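# Press the gauge pin under the yellow magnet

## Task

Find the one post on the checking fixture that has a yellow magnet on it. Drive that post's gauge pin fully home and keep it there for at least one second; after that the spring may return it. Do not disturb the other three pins, and do not move the magnet.

## Robot and tools

Robot: two UR20-style arms, left_arm and right_arm, each with a Robotiq 2F-85 two-finger gripper and a wrist camera (cam_left_wrist, cam_right_wrist, both 896x504). A stand for two cameras sits behind the arms.

Frames: the scene frame has its origin at table-top height, halfway between the arms; +z is up, +x points out over the table, and left_arm is on the +y side. Camera image sides do not match arm names. Calibrated base positions: left_arm (+0.060, +0.928, 0) m, right_arm (-0.064, -0.817, 0) m, each with a slight yaw. Each arm reports its hand pose, velocities and Hand target in its own base frame. Motion offsets, however, are taken along the axes of the arm's current Hand target. On the gripper, +z runs along the fingers, the fingers open and close along y, and the camera block projects about 10 cm toward +x. end_effector_position is the point between the closed pads; closed fingertips extend about 19 mm past it.

execute_actions(actions, cameras): actions is a list of actions. Each action is a table of up to 15 rows, one row per 1/30 s step; if shorter, its last row is held for the remaining steps. Every row is a single list of 18 numbers in [-1, 1] covering both arms: left dx, dy, dz, rx, ry, rz, gripper position, force_limit, speed, followed by the same nine for the right arm. The six pose numbers are an offset, not a pose: they are measured from the arm's Hand target as it stood when that action began. Every row is counted from that same starting point, so later rows do not add onto earlier ones. A new action starts from the updated Hand target, so sending the same offset again moves the arm further. Scale: 1.0 equals 0.6 m of travel or 180 degrees of rotation. rx, ry, rz together form one rotation vector. Six zeros re-command the current Hand target, which also ends a push against an obstacle. The gripper numbers are absolute commands in every row. Repeat the last values sent to leave a gripper unchanged, because 0 is itself a command. cameras selects the images to return: omit it or pass ["all"] for all of them, or [] for none. An empty actions list only returns the current state.

Gripper numbers: position +1 is fully open (85 mm), about -0.8 brings the pads together, and -1 closes until something stops the fingers. force_limit and speed (-1 to 1, both starting at +1) set how hard and how fast the fingers close; speed runs from about 20 mm/s at -1 to 150 mm/s at +1. Pushing the pin with the closed fingertips is a sensible approach.

move(target, speed, blend, stop_force, zero, blocking, cameras): target is one 18-number row laid out as above, or a list of up to 15 such rows. Every row is an offset from the Hand target at the start of the move, not from the previous row. Paths are straight lines and both arms finish together, within a 10 s cap. speed is the path's top speed in m/s, from 0.002 to 4.2 (default 0.25); rotation is capped at twice that value in rad/s. Give one value, or one per target. blend is in metres and rounds corners in a list. stop_force (6 to 120 N, one value shared by both arms) ends an arm's path when its wrist sensor feels that much push against the direction of travel. zero (default true) re-zeroes that reading before the move. Do not use stop_force for a move that rotates the gripper or that pulls away from a contact. blocking=false returns after about 0.5 s while the motion continues, and it cannot be used together with stop_force. The result adds a line "move:" showing how the move ended (done, off_target, moving, held, fault) plus limits=paced (the pose was clipped) or limits=held (steps were withheld). done means the arm is within 3 mm and 2 degrees of its target; it does not tell you whether anything was touched.

wait(seconds 0 to 10) lets time pass while each arm holds its last command. stop() brakes a move that is still running. zoom_image(camera, region=[x0, y0, x1, y1]) enlarges a pixel region, at most 504x504, of the latest image from either wrist camera. zero_wrist_force(arm) re-zeroes one arm's force sensor. read_manual gives licence texts. finished_scene(scene) ends the current scene, whose number you pass.

Results include the joint positions and torques, the end-effector pose and velocities, Hand target, Tool commands, Wrist force and Wrist torque (in the end-effector's own x y z axes, with a peak line), gripper position_measured in counts (3 open, 230 pads together), and object_status (0 moving, 1 stopped while opening, 2 stopped while closing, 3 reached its commanded position). A gripper often stops a little short of its Hand target; send the gap as an extra offset.

Cautions: the arms are stiff. A target even slightly past a firm contact can trigger a fault, so approach slowly with a small stop_force and a shallow overshoot. About 150 N of outside force, or contact torque at a joint's limit (wrist joints 98.4 N m), stops that arm for 10 s. The controller clips commanded orientation to within 32 degrees of the current one per step. Keep the arms apart, since pressing them together can fail the task. Keep the wrist away from its own base axis and route paths around the base. Holding a push toward an unreachable pose heats the motors, and at 85 °C the arm locks up. Do not knock over or shift the magnet, the fixture or the other pins, and nothing may end up off the table.

Each tool is called after "Request:" as name([rows], argument=value, ...), one row to a line, values as JSON.

## Session

Request:
execute_actions(actions=[])

Scene clock: 0.00 s.
left_arm: end_effector_position=(+0.6452, +0.5338, +0.3687) position_measured=3 object_status=3 end_effector_quat_wxyz=(+0.054, +0.895, -0.431, +0.101) | right_arm: end_effector_position=(+1.0094, -0.4085, +0.1239) position_measured=3 object_status=3 end_effector_quat_wxyz=(+0.497, -0.362, -0.574, -0.541)
Joint positions: left_arm=[0.541 -1.507 2.094 -2.179 -1.799 -1.706] | right_arm=[2.693 -2.576 -1.22 -2.623 2.507 -0.374]
Joint velocities: within noise
Joint torques (N m): no reading
Motor temperatures (°C): left_arm=[24 36 26 39 35 34] | right_arm=[29 36 36 38 34 39]
Wrist force (N): no reading
Wrist torque (N m): no reading
Wrist force, peak (N): no reading
Hand target: left_arm +0.6452, +0.5338, +0.3687; +0.054, +0.895, -0.431, +0.101 | right_arm +1.0094, -0.4085, +0.1239; +0.497, -0.362, -0.574, -0.541
Tool commands: left_gripper/position=+1.0 left_gripper/force_limit=+1.0 left_gripper/speed=+1.0 right_gripper/position=+1.0 right_gripper/force_limit=+1.0 right_gripper/speed=+1.0

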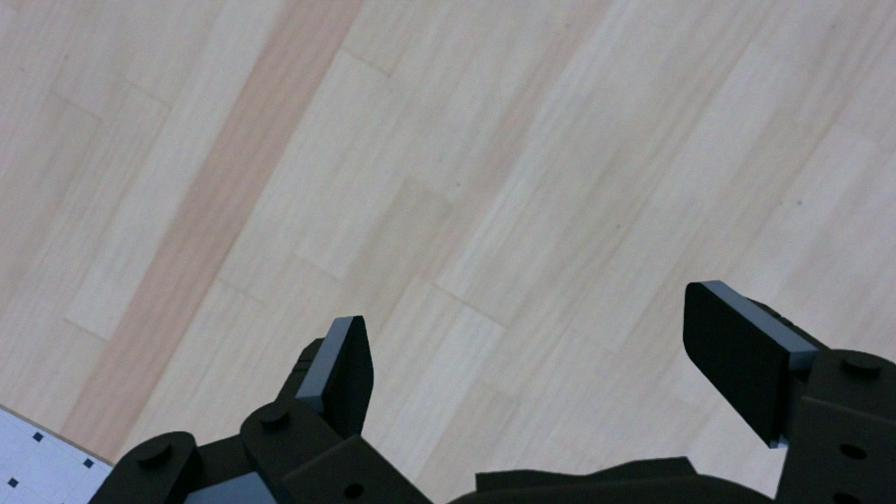

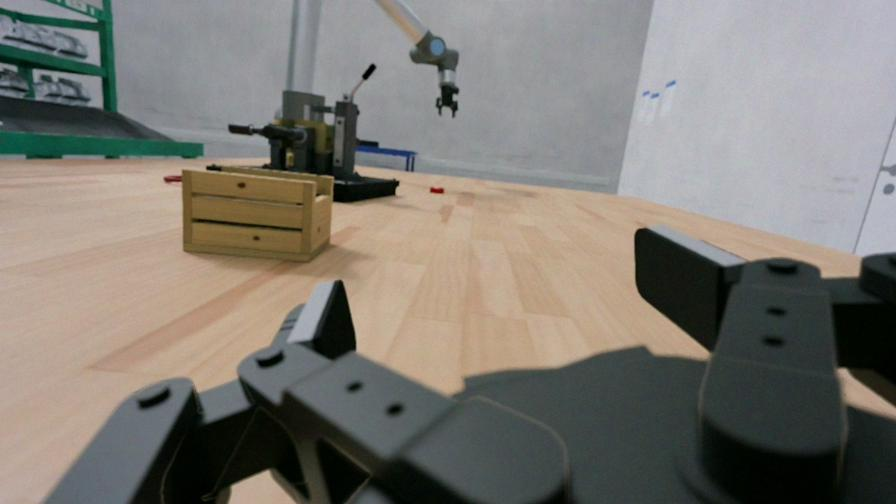

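Request:
zoom_image(camera="cam_right_wrist", region=[160, 0, 460, 270])

Scaled by 1.680 from the camera's 896x504 image, which has a finer 1280x720 frame.

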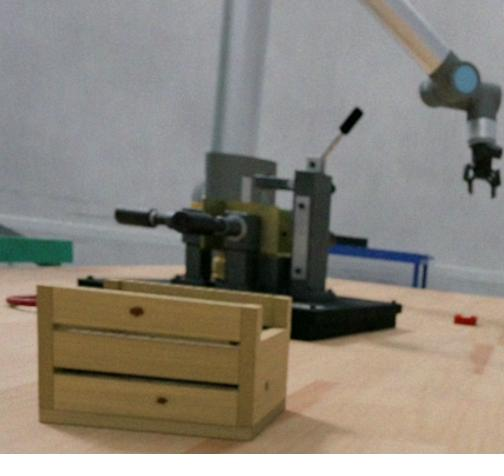

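Request:
move(target=[0.6995,0.6155,-0.1385,-0.1335,0.2653,0.1756,1,1,1,0,0,0,0,0,0,1,1,1], speed=0.5, cameras=["cam_left_wrist"])

Request:
move(target=[0.394,0.233,0.772,0,0,0,1,1,1,0,0,0,0,0,0,1,1,1], speed=0.5, cameras=["cam_left_wrist"])

Scene clock: 3.67 s.
left_arm: end_effector_position=(+0.6007, -0.0001, +0.5482) position_measured=3 object_status=3 end_effector_quat_wxyz=(+0.369, +0.603, -0.603, +0.370) | right_arm: end_effector_position=(+1.0094, -0.4085, +0.1239) position_measured=3 object_status=3 end_effector_quat_wxyz=(+0.497, -0.362, -0.574, -0.541)
Joint positions: left_arm=[0.159 -1.756 2.234 -1.75 -2.646 -1.234] | right_arm=[2.693 -2.576 -1.22 -2.623 2.507 -0.374]
Joint velocities: within noise
Joint torques (N m): left_arm=[-9.87 -73.58 -75.83 -13.01 -10.61 2.57] | right_arm=[2.12 244.3 74.77 -3.6 0.23 -0.91]
Motor temperatures (°C): left_arm=[24 36 26 39 35 34] | right_arm=[29 36 36 38 34 39]
Wrist force (N): left_arm=[1.1 0.2 0.1] | right_arm=[0.1 0.5 0.2]
Wrist torque (N m): left_arm=[0.25 0.26 -0.08] | right_arm=[0.09 -0.02 -0.01]
Wrist force, peak (N): left_arm=[3.7 0.4 3.2] | right_arm=[0.4 0.5 -0.1]
Hand target: left_arm +0.6007, -0.0002, +0.5483; +0.369, +0.603, -0.603, +0.370 | right_arm +1.0094, -0.4085, +0.1239; +0.497, -0.362, -0.574, -0.541
Off the commanded pose: left_arm 0.000 m, 0 deg | right_arm 0.000 m, 0 deg.
move: done
camera_calibration:
cam_left_wrist: T_world_to_cam=[[-0.9917, 0.0610986, -0.113124, 0.674529], [0.122878, 0.709297, -0.694117, 0.329947], [0.0378292, -0.702257, -0.710918, 0.493028], [0, 0, 0, 1]] pos_world=[0.609736, 0.0709891, 0.65583]
Images, in order (width x height): cam_left_wrist 896x504.

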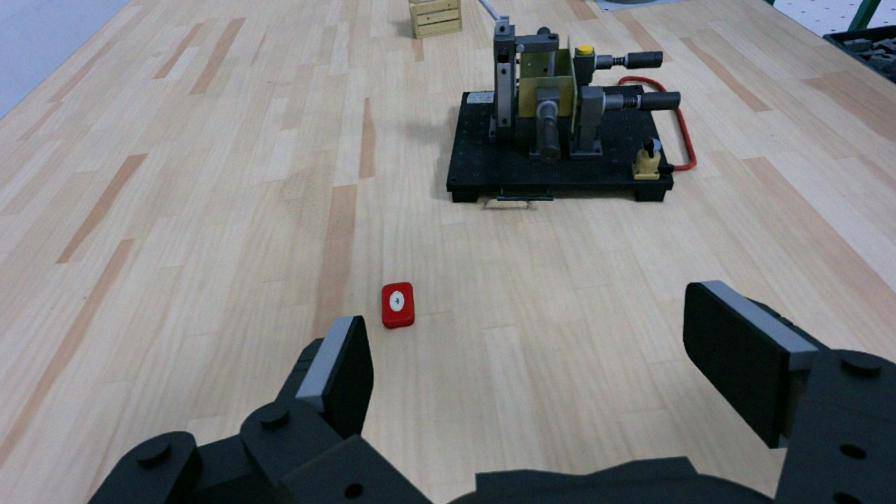

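Scene clock: 5.63 s.
left_arm: end_effector_position=(+0.4613, -0.5203, +0.5484) position_measured=3 object_status=3 end_effector_quat_wxyz=(+0.369, +0.603, -0.603, +0.370) | right_arm: end_effector_position=(+1.0094, -0.4085, +0.1239) position_measured=3 object_status=3 end_effector_quat_wxyz=(+0.497, -0.362, -0.574, -0.541)
Joint positions: left_arm=[-0.85 -1.724 2.516 -3.338 -2.198 -2.762] | right_arm=[2.693 -2.576 -1.22 -2.623 2.507 -0.374]
Joint velocities: within noise
Joint torques (N m): left_arm=[-8.31 -12.07 -57.58 -13.86 3.13 -4] | right_arm=[4.84 241.12 70.73 -3.61 -0.25 -0.71]
Motor temperatures (°C): left_arm=[24 36 26 39 35 34] | right_arm=[29 36 36 38 34 39]
Wrist force (N): left_arm=[1.0 -0.4 0.4] | right_arm=[0.1 0.3 -0.3]
Wrist torque (N m): left_arm=[0.12 0.27 -0.06] | right_arm=[0.05 -0.02 0.00]
Wrist force, peak (N): left_arm=[3.6 1.4 4.0] | right_arm=[-0.1 0.7 -0.1]
Hand target: left_arm +0.4613, -0.5204, +0.5483; +0.369, +0.603, -0.603, +0.370 | right_arm +1.0094, -0.4085, +0.1239; +0.497, -0.362, -0.574, -0.541
Off the commanded pose: left_arm 0.000 m, 0 deg | right_arm 0.000 m, 0 deg.
move: done
camera_calibration:
cam_left_wrist: T_world_to_cam=[[-0.99168, 0.0612942, -0.113198, 0.568214], [0.123075, 0.709178, -0.694204, 0.716103], [0.0377269, -0.70236, -0.710822, 0.132927], [0, 0, 0, 1]] pos_world=[0.470337, -0.44931, 0.655929]
Images, in order (width x height): cam_left_wrist 896x504.

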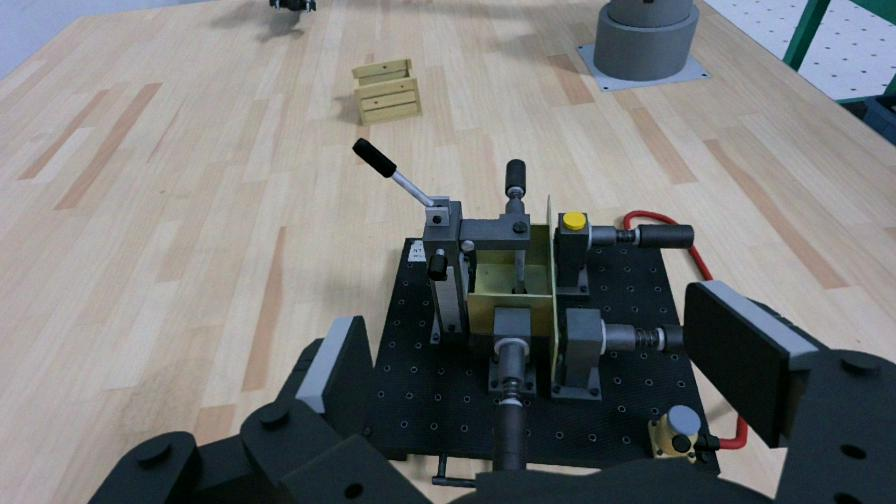

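Request:
zoom_image(camera="cam_left_wrist", region=[400, 140, 740, 440])

Scaled by 1.482 from the camera's 896x504 image, which has a finer 1280x720 frame.

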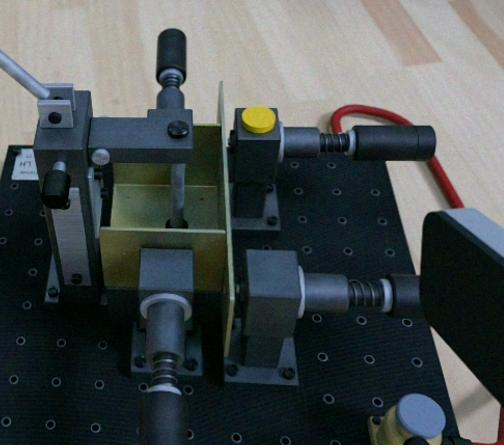

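Request:
move(target=[-0.096,0.768,0.722,0.3975,0,-0.2025,-0.8,0,0,0,0,0,0,0,0,1,1,1], speed=0.4, cameras=["cam_left_wrist"])

Scene clock: 10.13 s.
left_arm: end_effector_position=(+0.0008, -0.8804, +0.3000) position_measured=229 object_status=3 end_effector_quat_wxyz=(+0.044, +0.850, -0.072, +0.521) | right_arm: end_effector_position=(+1.0094, -0.4085, +0.1239) position_measured=3 object_status=3 end_effector_quat_wxyz=(+0.497, -0.362, -0.574, -0.541)
Joint positions: left_arm=[-2.142 -1.312 2.106 -1.708 -0.61 -5.466] | right_arm=[2.693 -2.576 -1.22 -2.623 2.507 -0.374]
Joint velocities: within noise
Joint torques (N m): left_arm=[18.2 -104.46 -93.39 -2.64 -1.74 -4.75] | right_arm=[2.09 241.24 70.4 -3.26 -0.06 0.02]
Motor temperatures (°C): left_arm=[24 36 26 39 35 34] | right_arm=[29 36 36 38 34 39]
Wrist force (N): left_arm=[1.3 -0.4 0.0] | right_arm=[0.4 0.5 -0.2]
Wrist torque (N m): left_arm=[0.17 0.13 -0.08] | right_arm=[0.08 -0.07 0.00]
Wrist force, peak (N): left_arm=[1.0 -3.5 -1.5] | right_arm=[0.4 0.8 0.2]
Hand target: left_arm +0.0008, -0.8804, +0.3000; +0.044, +0.850, -0.072, +0.521 | right_arm +1.0094, -0.4085, +0.1239; +0.497, -0.362, -0.574, -0.541
Off the commanded pose: left_arm 0.000 m, 0 deg | right_arm 0.000 m, 0 deg.
move: done
camera_calibration:
cam_left_wrist: T_world_to_cam=[[-0.227435, -0.967158, -0.113481, -0.800474], [-0.677774, 0.240895, -0.694688, 0.44432], [0.69921, -0.0810823, -0.710303, 0.267212], [0, 0, 0, 1]] pos_world=[-0.0677448, -0.859553, 0.407626]
Images, in order (width x height): cam_left_wrist 896x504.

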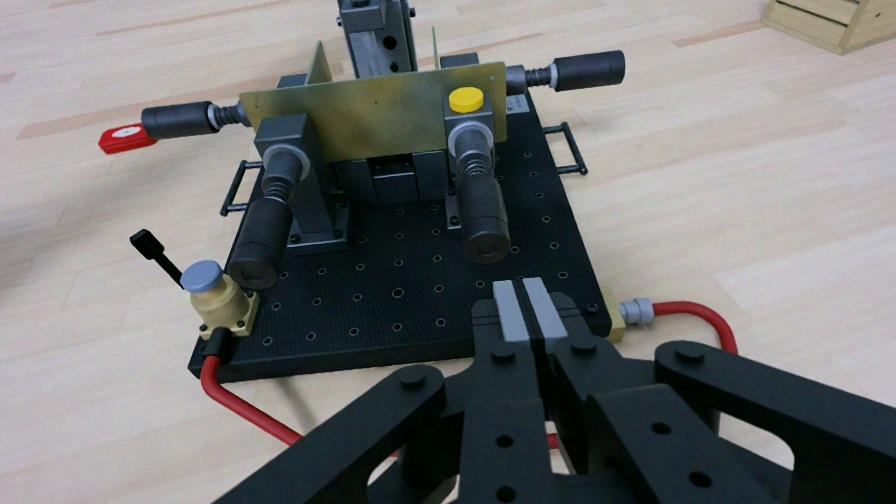

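Request:
move(target=[-0.094,0,0.2643,0,0,0,-0.8,0,0,0,0,0,0,0,0,1,1,1], speed=0.2, cameras=["cam_left_wrist"])

Request:
zoom_image(camera="cam_left_wrist", region=[390, 70, 650, 330])

Scene clock: 12.93 s.
left_arm: end_effector_position=(+0.1149, -0.8998, +0.1779) position_measured=229 object_status=3 end_effector_quat_wxyz=(+0.044, +0.850, -0.072, +0.521) | right_arm: end_effector_position=(+1.0094, -0.4085, +0.1239) position_measured=3 object_status=3 end_effector_quat_wxyz=(+0.497, -0.362, -0.574, -0.541)
Joint positions: left_arm=[-2.014 -1.176 2.21 -2.115 -0.54 -5.268] | right_arm=[2.693 -2.576 -1.22 -2.623 2.507 -0.374]
Joint velocities: within noise
Joint torques (N m): left_arm=[18.86 -118.21 -38.43 -11.29 10.27 2.46] | right_arm=[-1.72 242.05 72.72 -3.66 -0.32 -0.27]
Motor temperatures (°C): left_arm=[24 36 26 39 35 34] | right_arm=[29 36 36 38 34 39]
Wrist force (N): left_arm=[1.3 -0.3 -0.1] | right_arm=[0.2 0.4 -0.2]
Wrist torque (N m): left_arm=[0.12 0.16 -0.07] | right_arm=[0.06 -0.04 0.00]
Wrist force, peak (N): left_arm=[2.3 -0.2 -2.7] | right_arm=[0.2 0.7 0.0]
Hand target: left_arm +0.1149, -0.8998, +0.1778; +0.044, +0.850, -0.072, +0.521 | right_arm +1.0094, -0.4085, +0.1239; +0.497, -0.362, -0.574, -0.541
Off the commanded pose: left_arm 0.000 m, 0 deg | right_arm 0.000 m, 0 deg.
move: done
camera_calibration:
cam_left_wrist: T_world_to_cam=[[-0.22731, -0.967187, -0.113491, -0.807107], [-0.67781, 0.240815, -0.694681, 0.441274], [0.699216, -0.0809819, -0.710309, 0.099227], [0, 0, 0, 1]] pos_world=[0.0462557, -0.878853, 0.285426]
Images, in order (width x height): cam_left_wrist 896x504.

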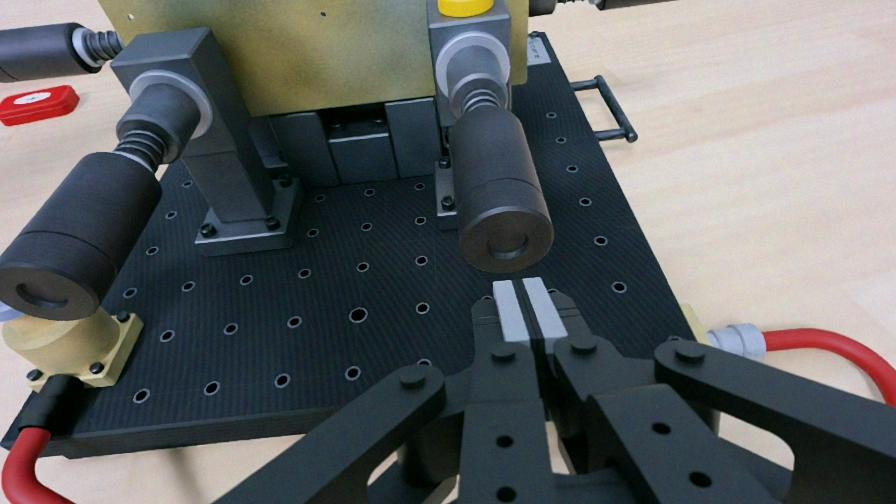

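Scaled by 1.938 from the camera's 896x504 image, which has a finer 1280x720 frame.

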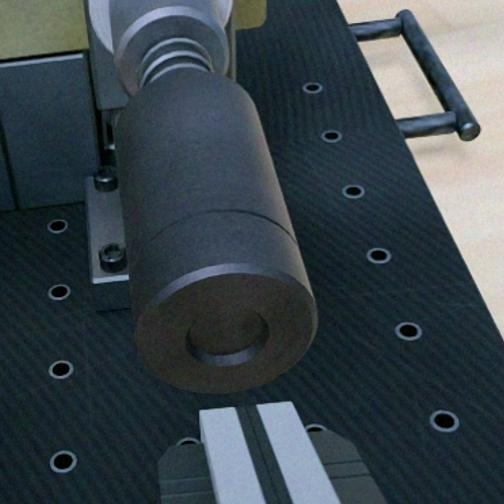

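Request:
move([
  [0.0136,0,0.0268,0,0,0,-0.8,0,0,0,0,0,0,0,0,1,1,1],
  [0.0453,0,0.0892,0,0,0,-0.8,0,0,0,0,0,0,0,0,1,1,1],
], speed=[0.08,0.015], stop_force=50, cameras=["cam_left_wrist"])

Request:
zoom_image(camera="cam_left_wrist", region=[390, 70, 650, 330])

Scene clock: 17.73 s.
left_arm: end_effector_position=(+0.1646, -0.9082, +0.1777) position_measured=229 object_status=3 end_effector_quat_wxyz=(+0.044, +0.850, -0.072, +0.521) | right_arm: end_effector_position=(+1.0094, -0.4085, +0.1239) position_measured=3 object_status=3 end_effector_quat_wxyz=(+0.497, -0.362, -0.574, -0.541)
Joint positions: left_arm=[-1.956 -1.164 2.223 -2.229 -0.515 -5.165] | right_arm=[2.693 -2.576 -1.22 -2.623 2.507 -0.374]
Joint velocities: within noise
Joint torques (N m): left_arm=[19.15 -162.85 -67.37 -3.03 5.15 -4.09] | right_arm=[3.46 245.44 73.86 -3.68 -0.4 -0.27]
Motor temperatures (°C): left_arm=[24 36 26 39 35 34] | right_arm=[29 36 36 37 34 39]
Wrist force (N): left_arm=[-15.8 -2.5 -48.7] | right_arm=[0.3 0.4 0.1]
Wrist torque (N m): left_arm=[0.25 0.25 -0.09] | right_arm=[0.06 -0.06 0.00]
Wrist force, peak (N): left_arm=[-32.9 -23.1 -107.5] | right_arm=[0.3 0.8 -0.1]
Hand target: left_arm +0.1646, -0.9082, +0.1778; +0.044, +0.850, -0.072, +0.521 (not the last commanded pose) | right_arm +1.0094, -0.4085, +0.1239; +0.497, -0.362, -0.574, -0.541
Off the commanded pose: left_arm 0.010 m, 0 deg | right_arm 0.000 m, 0 deg.
move: contact (left_arm); path passed 1 of 2 targets
camera_calibration:
cam_left_wrist: T_world_to_cam=[[-0.227227, -0.967196, -0.113577, -0.804034], [-0.677779, 0.240813, -0.694712, 0.476943], [0.699274, -0.0808771, -0.710264, 0.0637908], [0, 0, 0, 1]] pos_world=[0.095956, -0.887354, 0.285326]
Images, in order (width x height): cam_left_wrist 896x504.

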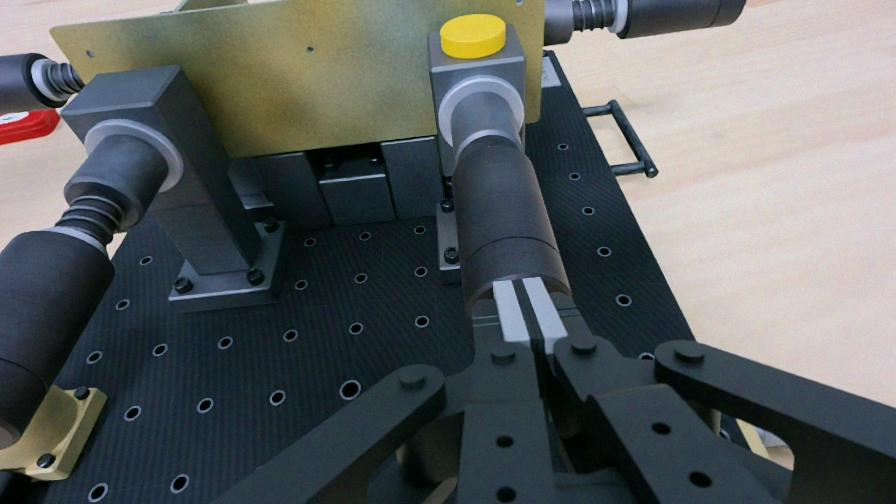

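Scaled by 1.938 from the camera's 896x504 image, which has a finer 1280x720 frame.

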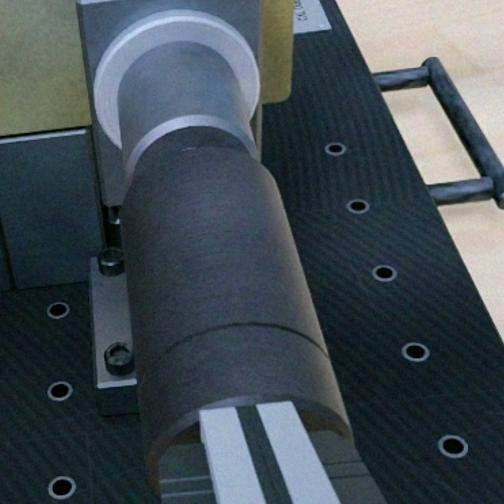

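Request:
wait(seconds=0.7, cameras=[])

Request:
move(target=[-0.00227,0,-0.00446,0,0,0,-0.8,0,0,0,0,0,0,0,0,1,1,1], cameras=[])

Request:
move(target=[-0.0091,0,-0.0178,0,0,0,-0.8,0,0,0,0,0,0,0,0,1,1,1], cameras=[])

Request:
move(target=[-0.0363,0,-0.0714,0,0,0,-0.8,0,0,0,0,0,0,0,0,1,1,1], cameras=["cam_left_wrist"])

Scene clock: 18.73 s.
left_arm: end_effector_position=(+0.1646, -0.9082, +0.1778) position_measured=229 object_status=3 end_effector_quat_wxyz=(+0.044, +0.850, -0.072, +0.521) | right_arm: end_effector_position=(+1.0094, -0.4085, +0.1239) position_measured=3 object_status=3 end_effector_quat_wxyz=(+0.497, -0.362, -0.574, -0.541)
Joint positions: left_arm=[-1.956 -1.164 2.223 -2.229 -0.515 -5.165] | right_arm=[2.693 -2.576 -1.22 -2.623 2.507 -0.374]
Joint velocities: within noise
Joint torques (N m): left_arm=[13.57 -166.71 -61.87 -5.7 5.61 -4.59] | right_arm=[3.86 241.48 71.97 -3.6 0.09 -0.65]
Motor temperatures (°C): left_arm=[24 36 26 39 35 34] | right_arm=[29 36 36 37 34 39]
Wrist force (N): left_arm=[-16.7 -3.8 -46.9] | right_arm=[0.0 0.2 0.1]
Wrist torque (N m): left_arm=[0.21 0.29 -0.10] | right_arm=[0.02 0.00 0.00]
Wrist force, peak (N): left_arm=[-16.5 -2.9 -48.8] | right_arm=[0.3 0.6 0.6]
Hand target: left_arm +0.1646, -0.9082, +0.1778; +0.044, +0.850, -0.072, +0.521 (not the last commanded pose) | right_arm +1.0094, -0.4085, +0.1239; +0.497, -0.362, -0.574, -0.541
Tool commands: left_gripper/position=-0.8 left_gripper/force_limit=+0.0 left_gripper/speed=+0.0 right_gripper/position=+1.0 right_gripper/force_limit=+1.0 right_gripper/speed=+1.0
Off the commanded pose: left_arm 0.010 m, 0 deg | right_arm 0.000 m, 0 deg.
wait: 0.70 s; at rest from the start
No camera images: "cameras" was empty.

Scene clock: 19.43 s.
left_arm: end_effector_position=(+0.1617, -0.9077, +0.1778) position_measured=229 object_status=3 end_effector_quat_wxyz=(+0.044, +0.850, -0.072, +0.521) | right_arm: end_effector_position=(+1.0094, -0.4085, +0.1239) position_measured=3 object_status=3 end_effector_quat_wxyz=(+0.497, -0.362, -0.574, -0.541)
Joint positions: left_arm=[-1.96 -1.165 2.223 -2.222 -0.517 -5.171] | right_arm=[2.693 -2.576 -1.22 -2.623 2.507 -0.374]
Joint velocities: within noise
Joint torques (N m): left_arm=[-5.34 -170.43 -77.48 -2.96 0.77 -4.9] | right_arm=[-0.17 245.29 71.41 -3.78 0.49 -0.99]
Motor temperatures (°C): left_arm=[24 36 26 39 35 34] | right_arm=[29 36 36 37 34 39]
Wrist force (N): left_arm=[-3.8 3.0 -10.0] | right_arm=[0.1 0.2 0.1]
Wrist torque (N m): left_arm=[0.56 0.33 -0.06] | right_arm=[0.03 -0.01 0.00]
Wrist force, peak (N): left_arm=[-16.8 -3.4 -47.0] | right_arm=[0.1 0.6 0.2]
Hand target: left_arm +0.1616, -0.9077, +0.1778; +0.044, +0.850, -0.072, +0.521 | right_arm +1.0094, -0.4085, +0.1239; +0.497, -0.362, -0.574, -0.541
Off the commanded pose: left_arm 0.000 m, 0 deg | right_arm 0.000 m, 0 deg.
move: done
No camera images: "cameras" was empty.

Scene clock: 20.23 s.
left_arm: end_effector_position=(+0.1499, -0.9057, +0.1777) position_measured=229 object_status=3 end_effector_quat_wxyz=(+0.044, +0.850, -0.072, +0.521) | right_arm: end_effector_position=(+1.0094, -0.4085, +0.1239) position_measured=3 object_status=3 end_effector_quat_wxyz=(+0.497, -0.362, -0.574, -0.541)
Joint positions: left_arm=[-1.973 -1.168 2.22 -2.194 -0.522 -5.196] | right_arm=[2.693 -2.576 -1.22 -2.623 2.507 -0.374]
Joint velocities: within noise
Joint torques (N m): left_arm=[-10.14 -168.04 -77.55 -2.81 0.04 -2.3] | right_arm=[-1.43 241.22 71.34 -3.72 0.55 -0.34]
Motor temperatures (°C): left_arm=[24 36 26 39 35 34] | right_arm=[29 36 36 37 34 39]
Wrist force (N): left_arm=[-2.8 4.3 -6.8] | right_arm=[0.1 0.6 0.1]
Wrist torque (N m): left_arm=[0.51 0.36 -0.04] | right_arm=[0.10 -0.02 0.00]
Wrist force, peak (N): left_arm=[-3.9 2.7 -9.9] | right_arm=[0.5 0.7 0.1]
Hand target: left_arm +0.1498, -0.9057, +0.1777; +0.044, +0.850, -0.072, +0.521 | right_arm +1.0094, -0.4085, +0.1239; +0.497, -0.362, -0.574, -0.541
Off the commanded pose: left_arm 0.000 m, 0 deg | right_arm 0.000 m, 0 deg.
move: done
No camera images: "cameras" was empty.

Scene clock: 21.20 s.
left_arm: end_effector_position=(+0.1025, -0.8977, +0.1778) position_measured=229 object_status=3 end_effector_quat_wxyz=(+0.044, +0.850, -0.072, +0.521) | right_arm: end_effector_position=(+1.0094, -0.4085, +0.1239) position_measured=3 object_status=3 end_effector_quat_wxyz=(+0.497, -0.362, -0.574, -0.541)
Joint positions: left_arm=[-2.028 -1.177 2.206 -2.088 -0.547 -5.293] | right_arm=[2.693 -2.576 -1.22 -2.623 2.507 -0.374]
Joint velocities: within noise
Joint torques (N m): left_arm=[-20.1 -163.73 -82.09 -2.66 -0.43 -4.87] | right_arm=[1.94 242.28 71.84 -3.73 -0.09 -0.3]
Motor temperatures (°C): left_arm=[24 36 26 39 35 34] | right_arm=[29 36 36 37 34 39]
Wrist force (N): left_arm=[0.7 2.3 -0.5] | right_arm=[0.2 0.4 0.2]
Wrist torque (N m): left_arm=[0.58 0.24 -0.06] | right_arm=[0.06 -0.04 0.00]
Wrist force, peak (N): left_arm=[-2.5 4.0 -6.8] | right_arm=[0.3 0.5 0.2]
Hand target: left_arm +0.1024, -0.8977, +0.1778; +0.044, +0.850, -0.072, +0.521 | right_arm +1.0094, -0.4085, +0.1239; +0.497, -0.362, -0.574, -0.541
Off the commanded pose: left_arm 0.000 m, 0 deg | right_arm 0.000 m, 0 deg.
move: done
camera_calibration:
cam_left_wrist: T_world_to_cam=[[-0.227317, -0.967184, -0.113498, -0.807902], [-0.677808, 0.240825, -0.694679, 0.432302], [0.699216, -0.080982, -0.710309, 0.107996], [0, 0, 0, 1]] pos_world=[0.0338557, -0.876753, 0.285326]
Images, in order (width x height): cam_left_wrist 896x504.

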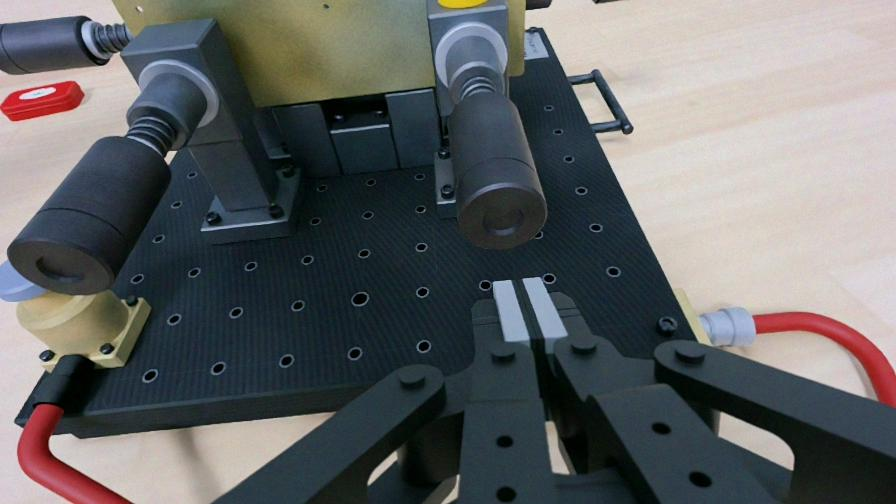

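Request:
finished_scene(scene=1)

The scene is finished: the task was done.


## Next scene

The same job, from a new start.

Request:
execute_actions(actions=[])

Scene clock: 0.00 s.
left_arm: end_effector_position=(+1.6020, +0.5513, +0.3701) position_measured=3 object_status=3 end_effector_quat_wxyz=(-0.049, +0.940, +0.190, +0.279) | right_arm: end_effector_position=(+0.4481, +0.4679, +0.3319) position_measured=3 object_status=3 end_effector_quat_wxyz=(-0.272, +0.502, +0.649, +0.503)
Joint positions: left_arm=[0.193 -0.686 0.985 -2.439 -1.472 -3.319] | right_arm=[4.007 -1.969 -2.772 1.193 2.076 2.519]
Joint velocities: within noise
Joint torques (N m): no reading
Motor temperatures (°C): left_arm=[24 35 26 38 34 34] | right_arm=[28 35 36 37 34 38]
Wrist force (N): no reading
Wrist torque (N m): no reading
Wrist force, peak (N): no reading
Hand target: left_arm +1.6020, +0.5513, +0.3701; -0.049, +0.940, +0.190, +0.279 | right_arm +0.4481, +0.4679, +0.3319; -0.272, +0.502, +0.649, +0.503
Tool commands: left_gripper/position=+1.0 left_gripper/force_limit=+1.0 left_gripper/speed=+1.0 right_gripper/position=+1.0 right_gripper/force_limit=+1.0 right_gripper/speed=+1.0
camera_calibration:
cam_left_wrist: T_world_to_cam=[[0.280319, -0.958405, -0.0536817, 0.116011], [-0.933413, -0.259108, -0.248199, 1.75322], [0.223966, 0.119682, -0.967221, 0.0591923], [0, 0, 0, 1]] pos_world=[1.5907, 0.558373, 0.498626]
cam_right_wrist: T_world_to_cam=[[0.956613, -0.13676, 0.257272, -0.433465], [0.120637, -0.61784, -0.776995, 0.502422], [0.265214, 0.774319, -0.574535, -0.162484], [0, 0, 0, 1]] pos_world=[0.39714, 0.37695, 0.408545]

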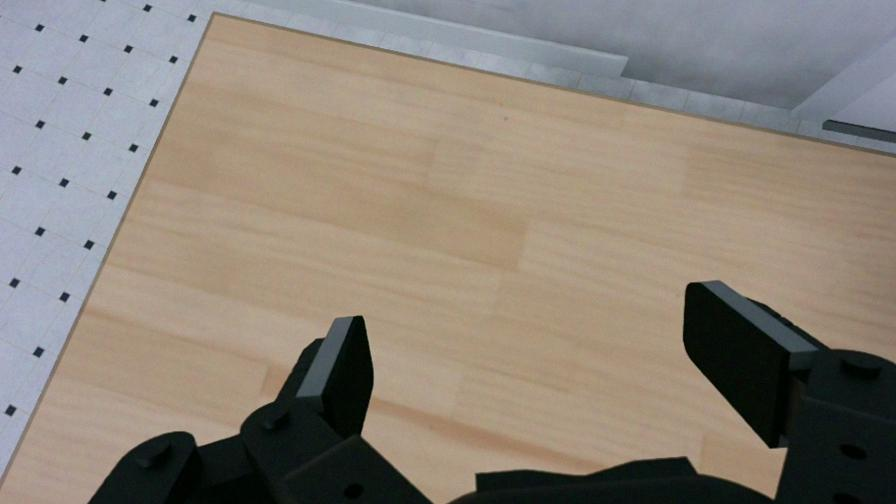

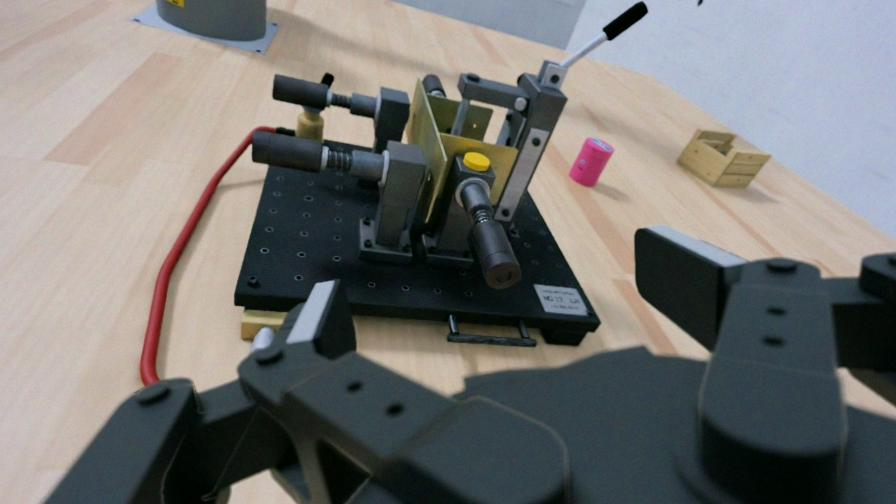

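Request:
move(target=[0,0,0,0,0,0,1,1,1,-0.2068,0.0608,0.2958,0.0583,-0.0147,0.1098,-0.8,0,0], speed=0.25, cameras=["cam_right_wrist"])

Scene clock: 2.60 s.
left_arm: end_effector_position=(+1.6020, +0.5513, +0.3701) position_measured=3 object_status=3 end_effector_quat_wxyz=(-0.049, +0.940, +0.190, +0.279) | right_arm: end_effector_position=(+0.5519, +0.5848, +0.1779) position_measured=229 object_status=3 end_effector_quat_wxyz=(-0.384, +0.590, +0.602, +0.376)
Joint positions: left_arm=[0.193 -0.686 0.985 -2.439 -1.472 -3.319] | right_arm=[3.934 -2.233 -2.517 1.019 2.277 2.732]
Joint velocities: within noise
Joint torques (N m): left_arm=[-2.97 -273.92 -102.23 -12.21 0.27 -0.96] | right_arm=[-21.45 112.51 28.04 5.01 6.86 5.92]
Motor temperatures (°C): left_arm=[24 35 26 38 34 34] | right_arm=[28 35 36 37 34 38]
Wrist force (N): left_arm=[0.4 -0.1 -0.2] | right_arm=[-0.9 0.9 0.4]
Wrist torque (N m): left_arm=[-0.02 -0.07 0.00] | right_arm=[0.16 0.51 -0.23]
Wrist force, peak (N): left_arm=[0.6 -0.4 -0.5] | right_arm=[-2.6 2.2 2.8]
Hand target: left_arm +1.6020, +0.5513, +0.3701; -0.049, +0.940, +0.190, +0.279 | right_arm +0.5520, +0.5849, +0.1777; -0.384, +0.591, +0.602, +0.376
Off the commanded pose: left_arm 0.000 m, 0 deg | right_arm 0.000 m, 0 deg.
move: done
camera_calibration:
cam_right_wrist: T_world_to_cam=[[0.986464, -0.113368, -0.118474, -0.440435], [-0.1639, -0.659588, -0.73354, 0.616138], [0.00501601, 0.743029, -0.669241, -0.190286], [0, 0, 0, 1]] pos_world=[0.536413, 0.497854, 0.272435]
Images, in order (width x height): cam_right_wrist 896x504.

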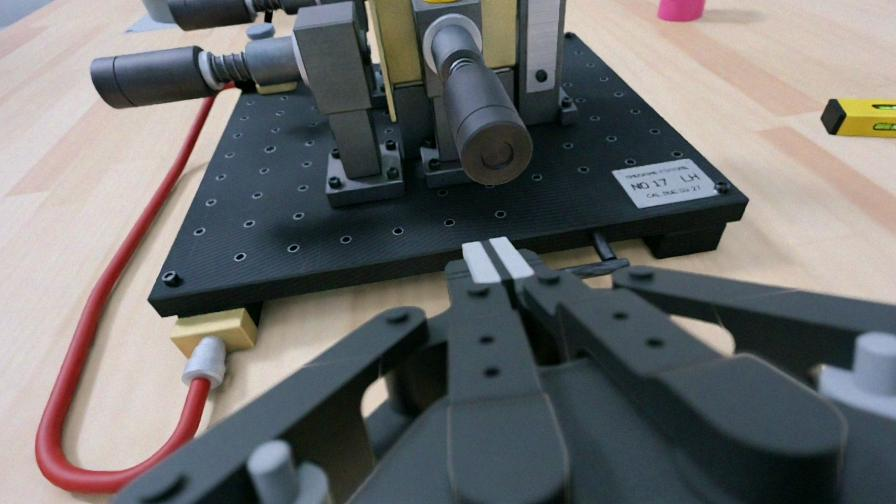

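Request:
move([
  [0,0,0,0,0,0,1,1,1,0.027,0.02,0.0698,0,0,0,-0.8,0,0],
  [0,0,0,0,0,0,1,1,1,0.0483,0.02,0.1151,0,0,0,-0.8,0,0],
  [0,0,0,0,0,0,1,1,1,0.0728,0.02,0.168,0,0,0,-0.8,0,0],
], speed=[0.15,0.05,0.012], stop_force=25, cameras=["cam_right_wrist"])

Request:
wait(seconds=0.8, cameras=["cam_right_wrist"])

Request:
zoom_image(camera="cam_right_wrist", region=[390, 30, 650, 290])

Scene clock: 7.63 s.
left_arm: end_effector_position=(+1.6020, +0.5513, +0.3701) position_measured=3 object_status=3 end_effector_quat_wxyz=(-0.049, +0.940, +0.190, +0.279) | right_arm: end_effector_position=(+0.5621, +0.6807, +0.1747) position_measured=229 object_status=3 end_effector_quat_wxyz=(-0.384, +0.591, +0.602, +0.376)
Joint positions: left_arm=[0.193 -0.686 0.985 -2.439 -1.472 -3.319] | right_arm=[4.025 -2.245 -2.427 0.98 2.2 2.795]
Joint velocities: within noise
Joint torques (N m): left_arm=[1.17 -273.25 -105.27 -11.37 1.06 -0.5] | right_arm=[-2.68 155.44 12.09 11.37 8.05 -6.52]
Motor temperatures (°C): left_arm=[24 35 26 38 34 34] | right_arm=[28 35 36 37 34 38]
Wrist force (N): left_arm=[0.1 -0.1 -0.2] | right_arm=[-4.3 2.7 -23.5]
Wrist torque (N m): left_arm=[-0.03 -0.02 -0.01] | right_arm=[-0.08 0.53 -0.20]
Wrist force, peak (N): left_arm=[0.6 -0.2 -0.5] | right_arm=[-17.3 4.1 -68.4]
Hand target: left_arm +1.6020, +0.5513, +0.3701; -0.049, +0.940, +0.190, +0.279 | right_arm +0.5621, +0.6807, +0.1747; -0.384, +0.591, +0.602, +0.376 (not the last commanded pose)
Off the commanded pose: left_arm 0.000 m, 0 deg | right_arm 0.014 m, 0 deg.
move: contact (right_arm); path passed 2 of 3 targets
camera_calibration:
cam_right_wrist: T_world_to_cam=[[0.98643, -0.113302, -0.118818, -0.439919], [-0.164112, -0.659646, -0.73344, 0.678914], [0.00472201, 0.742987, -0.669289, -0.26347], [0, 0, 0, 1]] pos_world=[0.546612, 0.593754, 0.269335]
Images, in order (width x height): cam_right_wrist 896x504.

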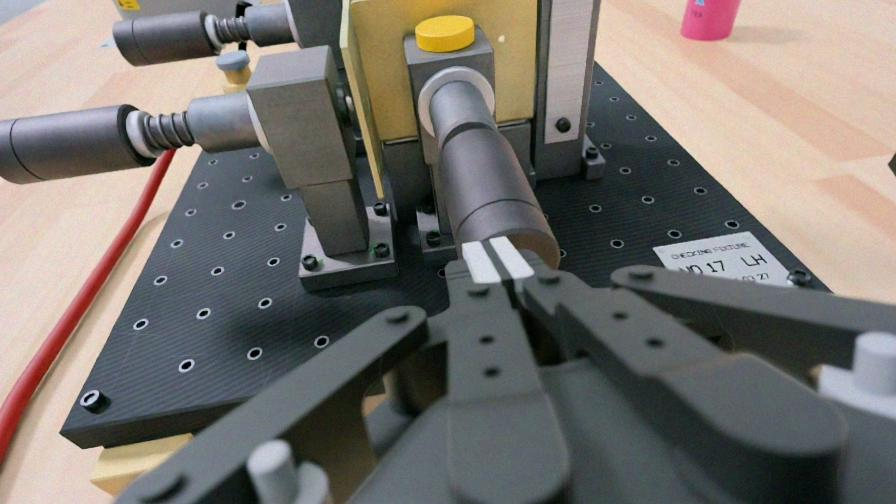

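Scene clock: 8.43 s.
left_arm: end_effector_position=(+1.6020, +0.5513, +0.3701) position_measured=3 object_status=3 end_effector_quat_wxyz=(-0.049, +0.940, +0.190, +0.279) | right_arm: end_effector_position=(+0.5621, +0.6807, +0.1747) position_measured=229 object_status=3 end_effector_quat_wxyz=(-0.384, +0.591, +0.602, +0.376)
Joint positions: left_arm=[0.193 -0.686 0.985 -2.439 -1.472 -3.319] | right_arm=[4.025 -2.245 -2.427 0.98 2.2 2.795]
Joint velocities: within noise
Joint torques (N m): left_arm=[1.47 -271.95 -106.75 -11.22 0.94 -0.47] | right_arm=[-5.61 155.17 11.81 11.69 7.19 -7.15]
Motor temperatures (°C): left_arm=[24 35 26 38 34 34] | right_arm=[28 35 36 37 34 38]
Wrist force (N): left_arm=[0.2 -0.3 -0.1] | right_arm=[-3.5 2.4 -22.8]
Wrist torque (N m): left_arm=[-0.06 -0.04 0.00] | right_arm=[-0.07 0.47 -0.20]
Wrist force, peak (N): left_arm=[0.4 -0.2 -0.6] | right_arm=[-4.3 2.5 -23.6]
Hand target: left_arm +1.6020, +0.5513, +0.3701; -0.049, +0.940, +0.190, +0.279 | right_arm +0.5621, +0.6807, +0.1747; -0.384, +0.591, +0.602, +0.376 (not the last commanded pose)
Tool commands: left_gripper/position=+1.0 left_gripper/force_limit=+1.0 left_gripper/speed=+1.0 right_gripper/position=-0.8 right_gripper/force_limit=+0.0 right_gripper/speed=+0.0
Off the commanded pose: left_arm 0.000 m, 0 deg | right_arm 0.014 m, 0 deg.
wait: 0.80 s; at rest by 0.17 s
camera_calibration:
cam_right_wrist: T_world_to_cam=[[0.98643, -0.113302, -0.118818, -0.439919], [-0.164112, -0.659646, -0.73344, 0.678914], [0.00472201, 0.742987, -0.669289, -0.26347], [0, 0, 0, 1]] pos_world=[0.546612, 0.593754, 0.269335]
Images, in order (width x height): cam_right_wrist 896x504.

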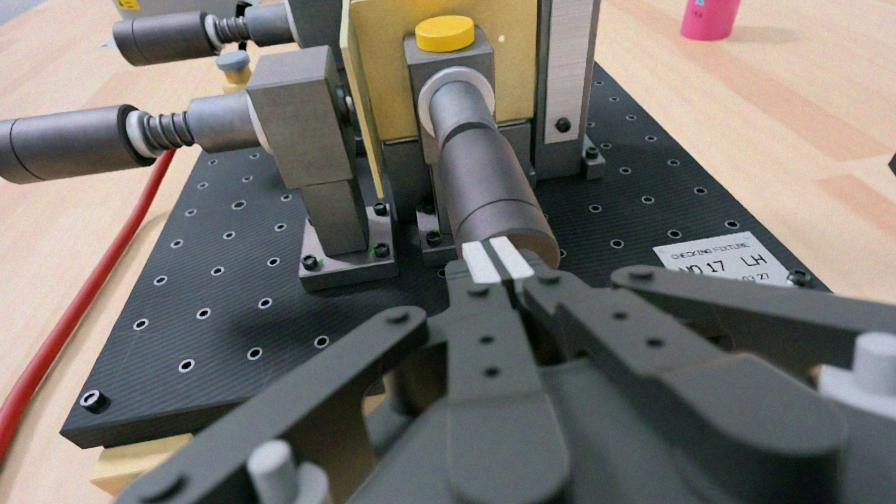

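Scaled by 1.938 from the camera's 896x504 image, which has a finer 1280x720 frame.

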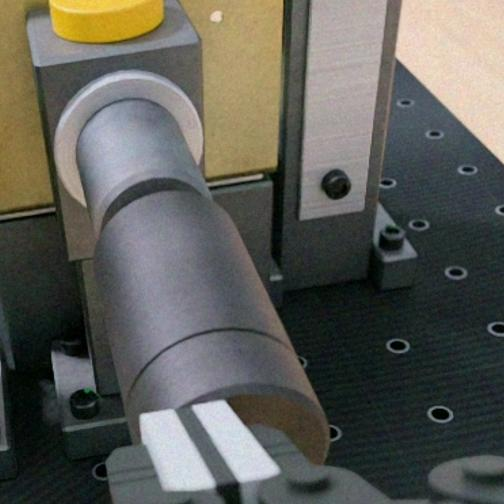

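Request:
finished_scene(scene=2)

The scene is finished: the task was done.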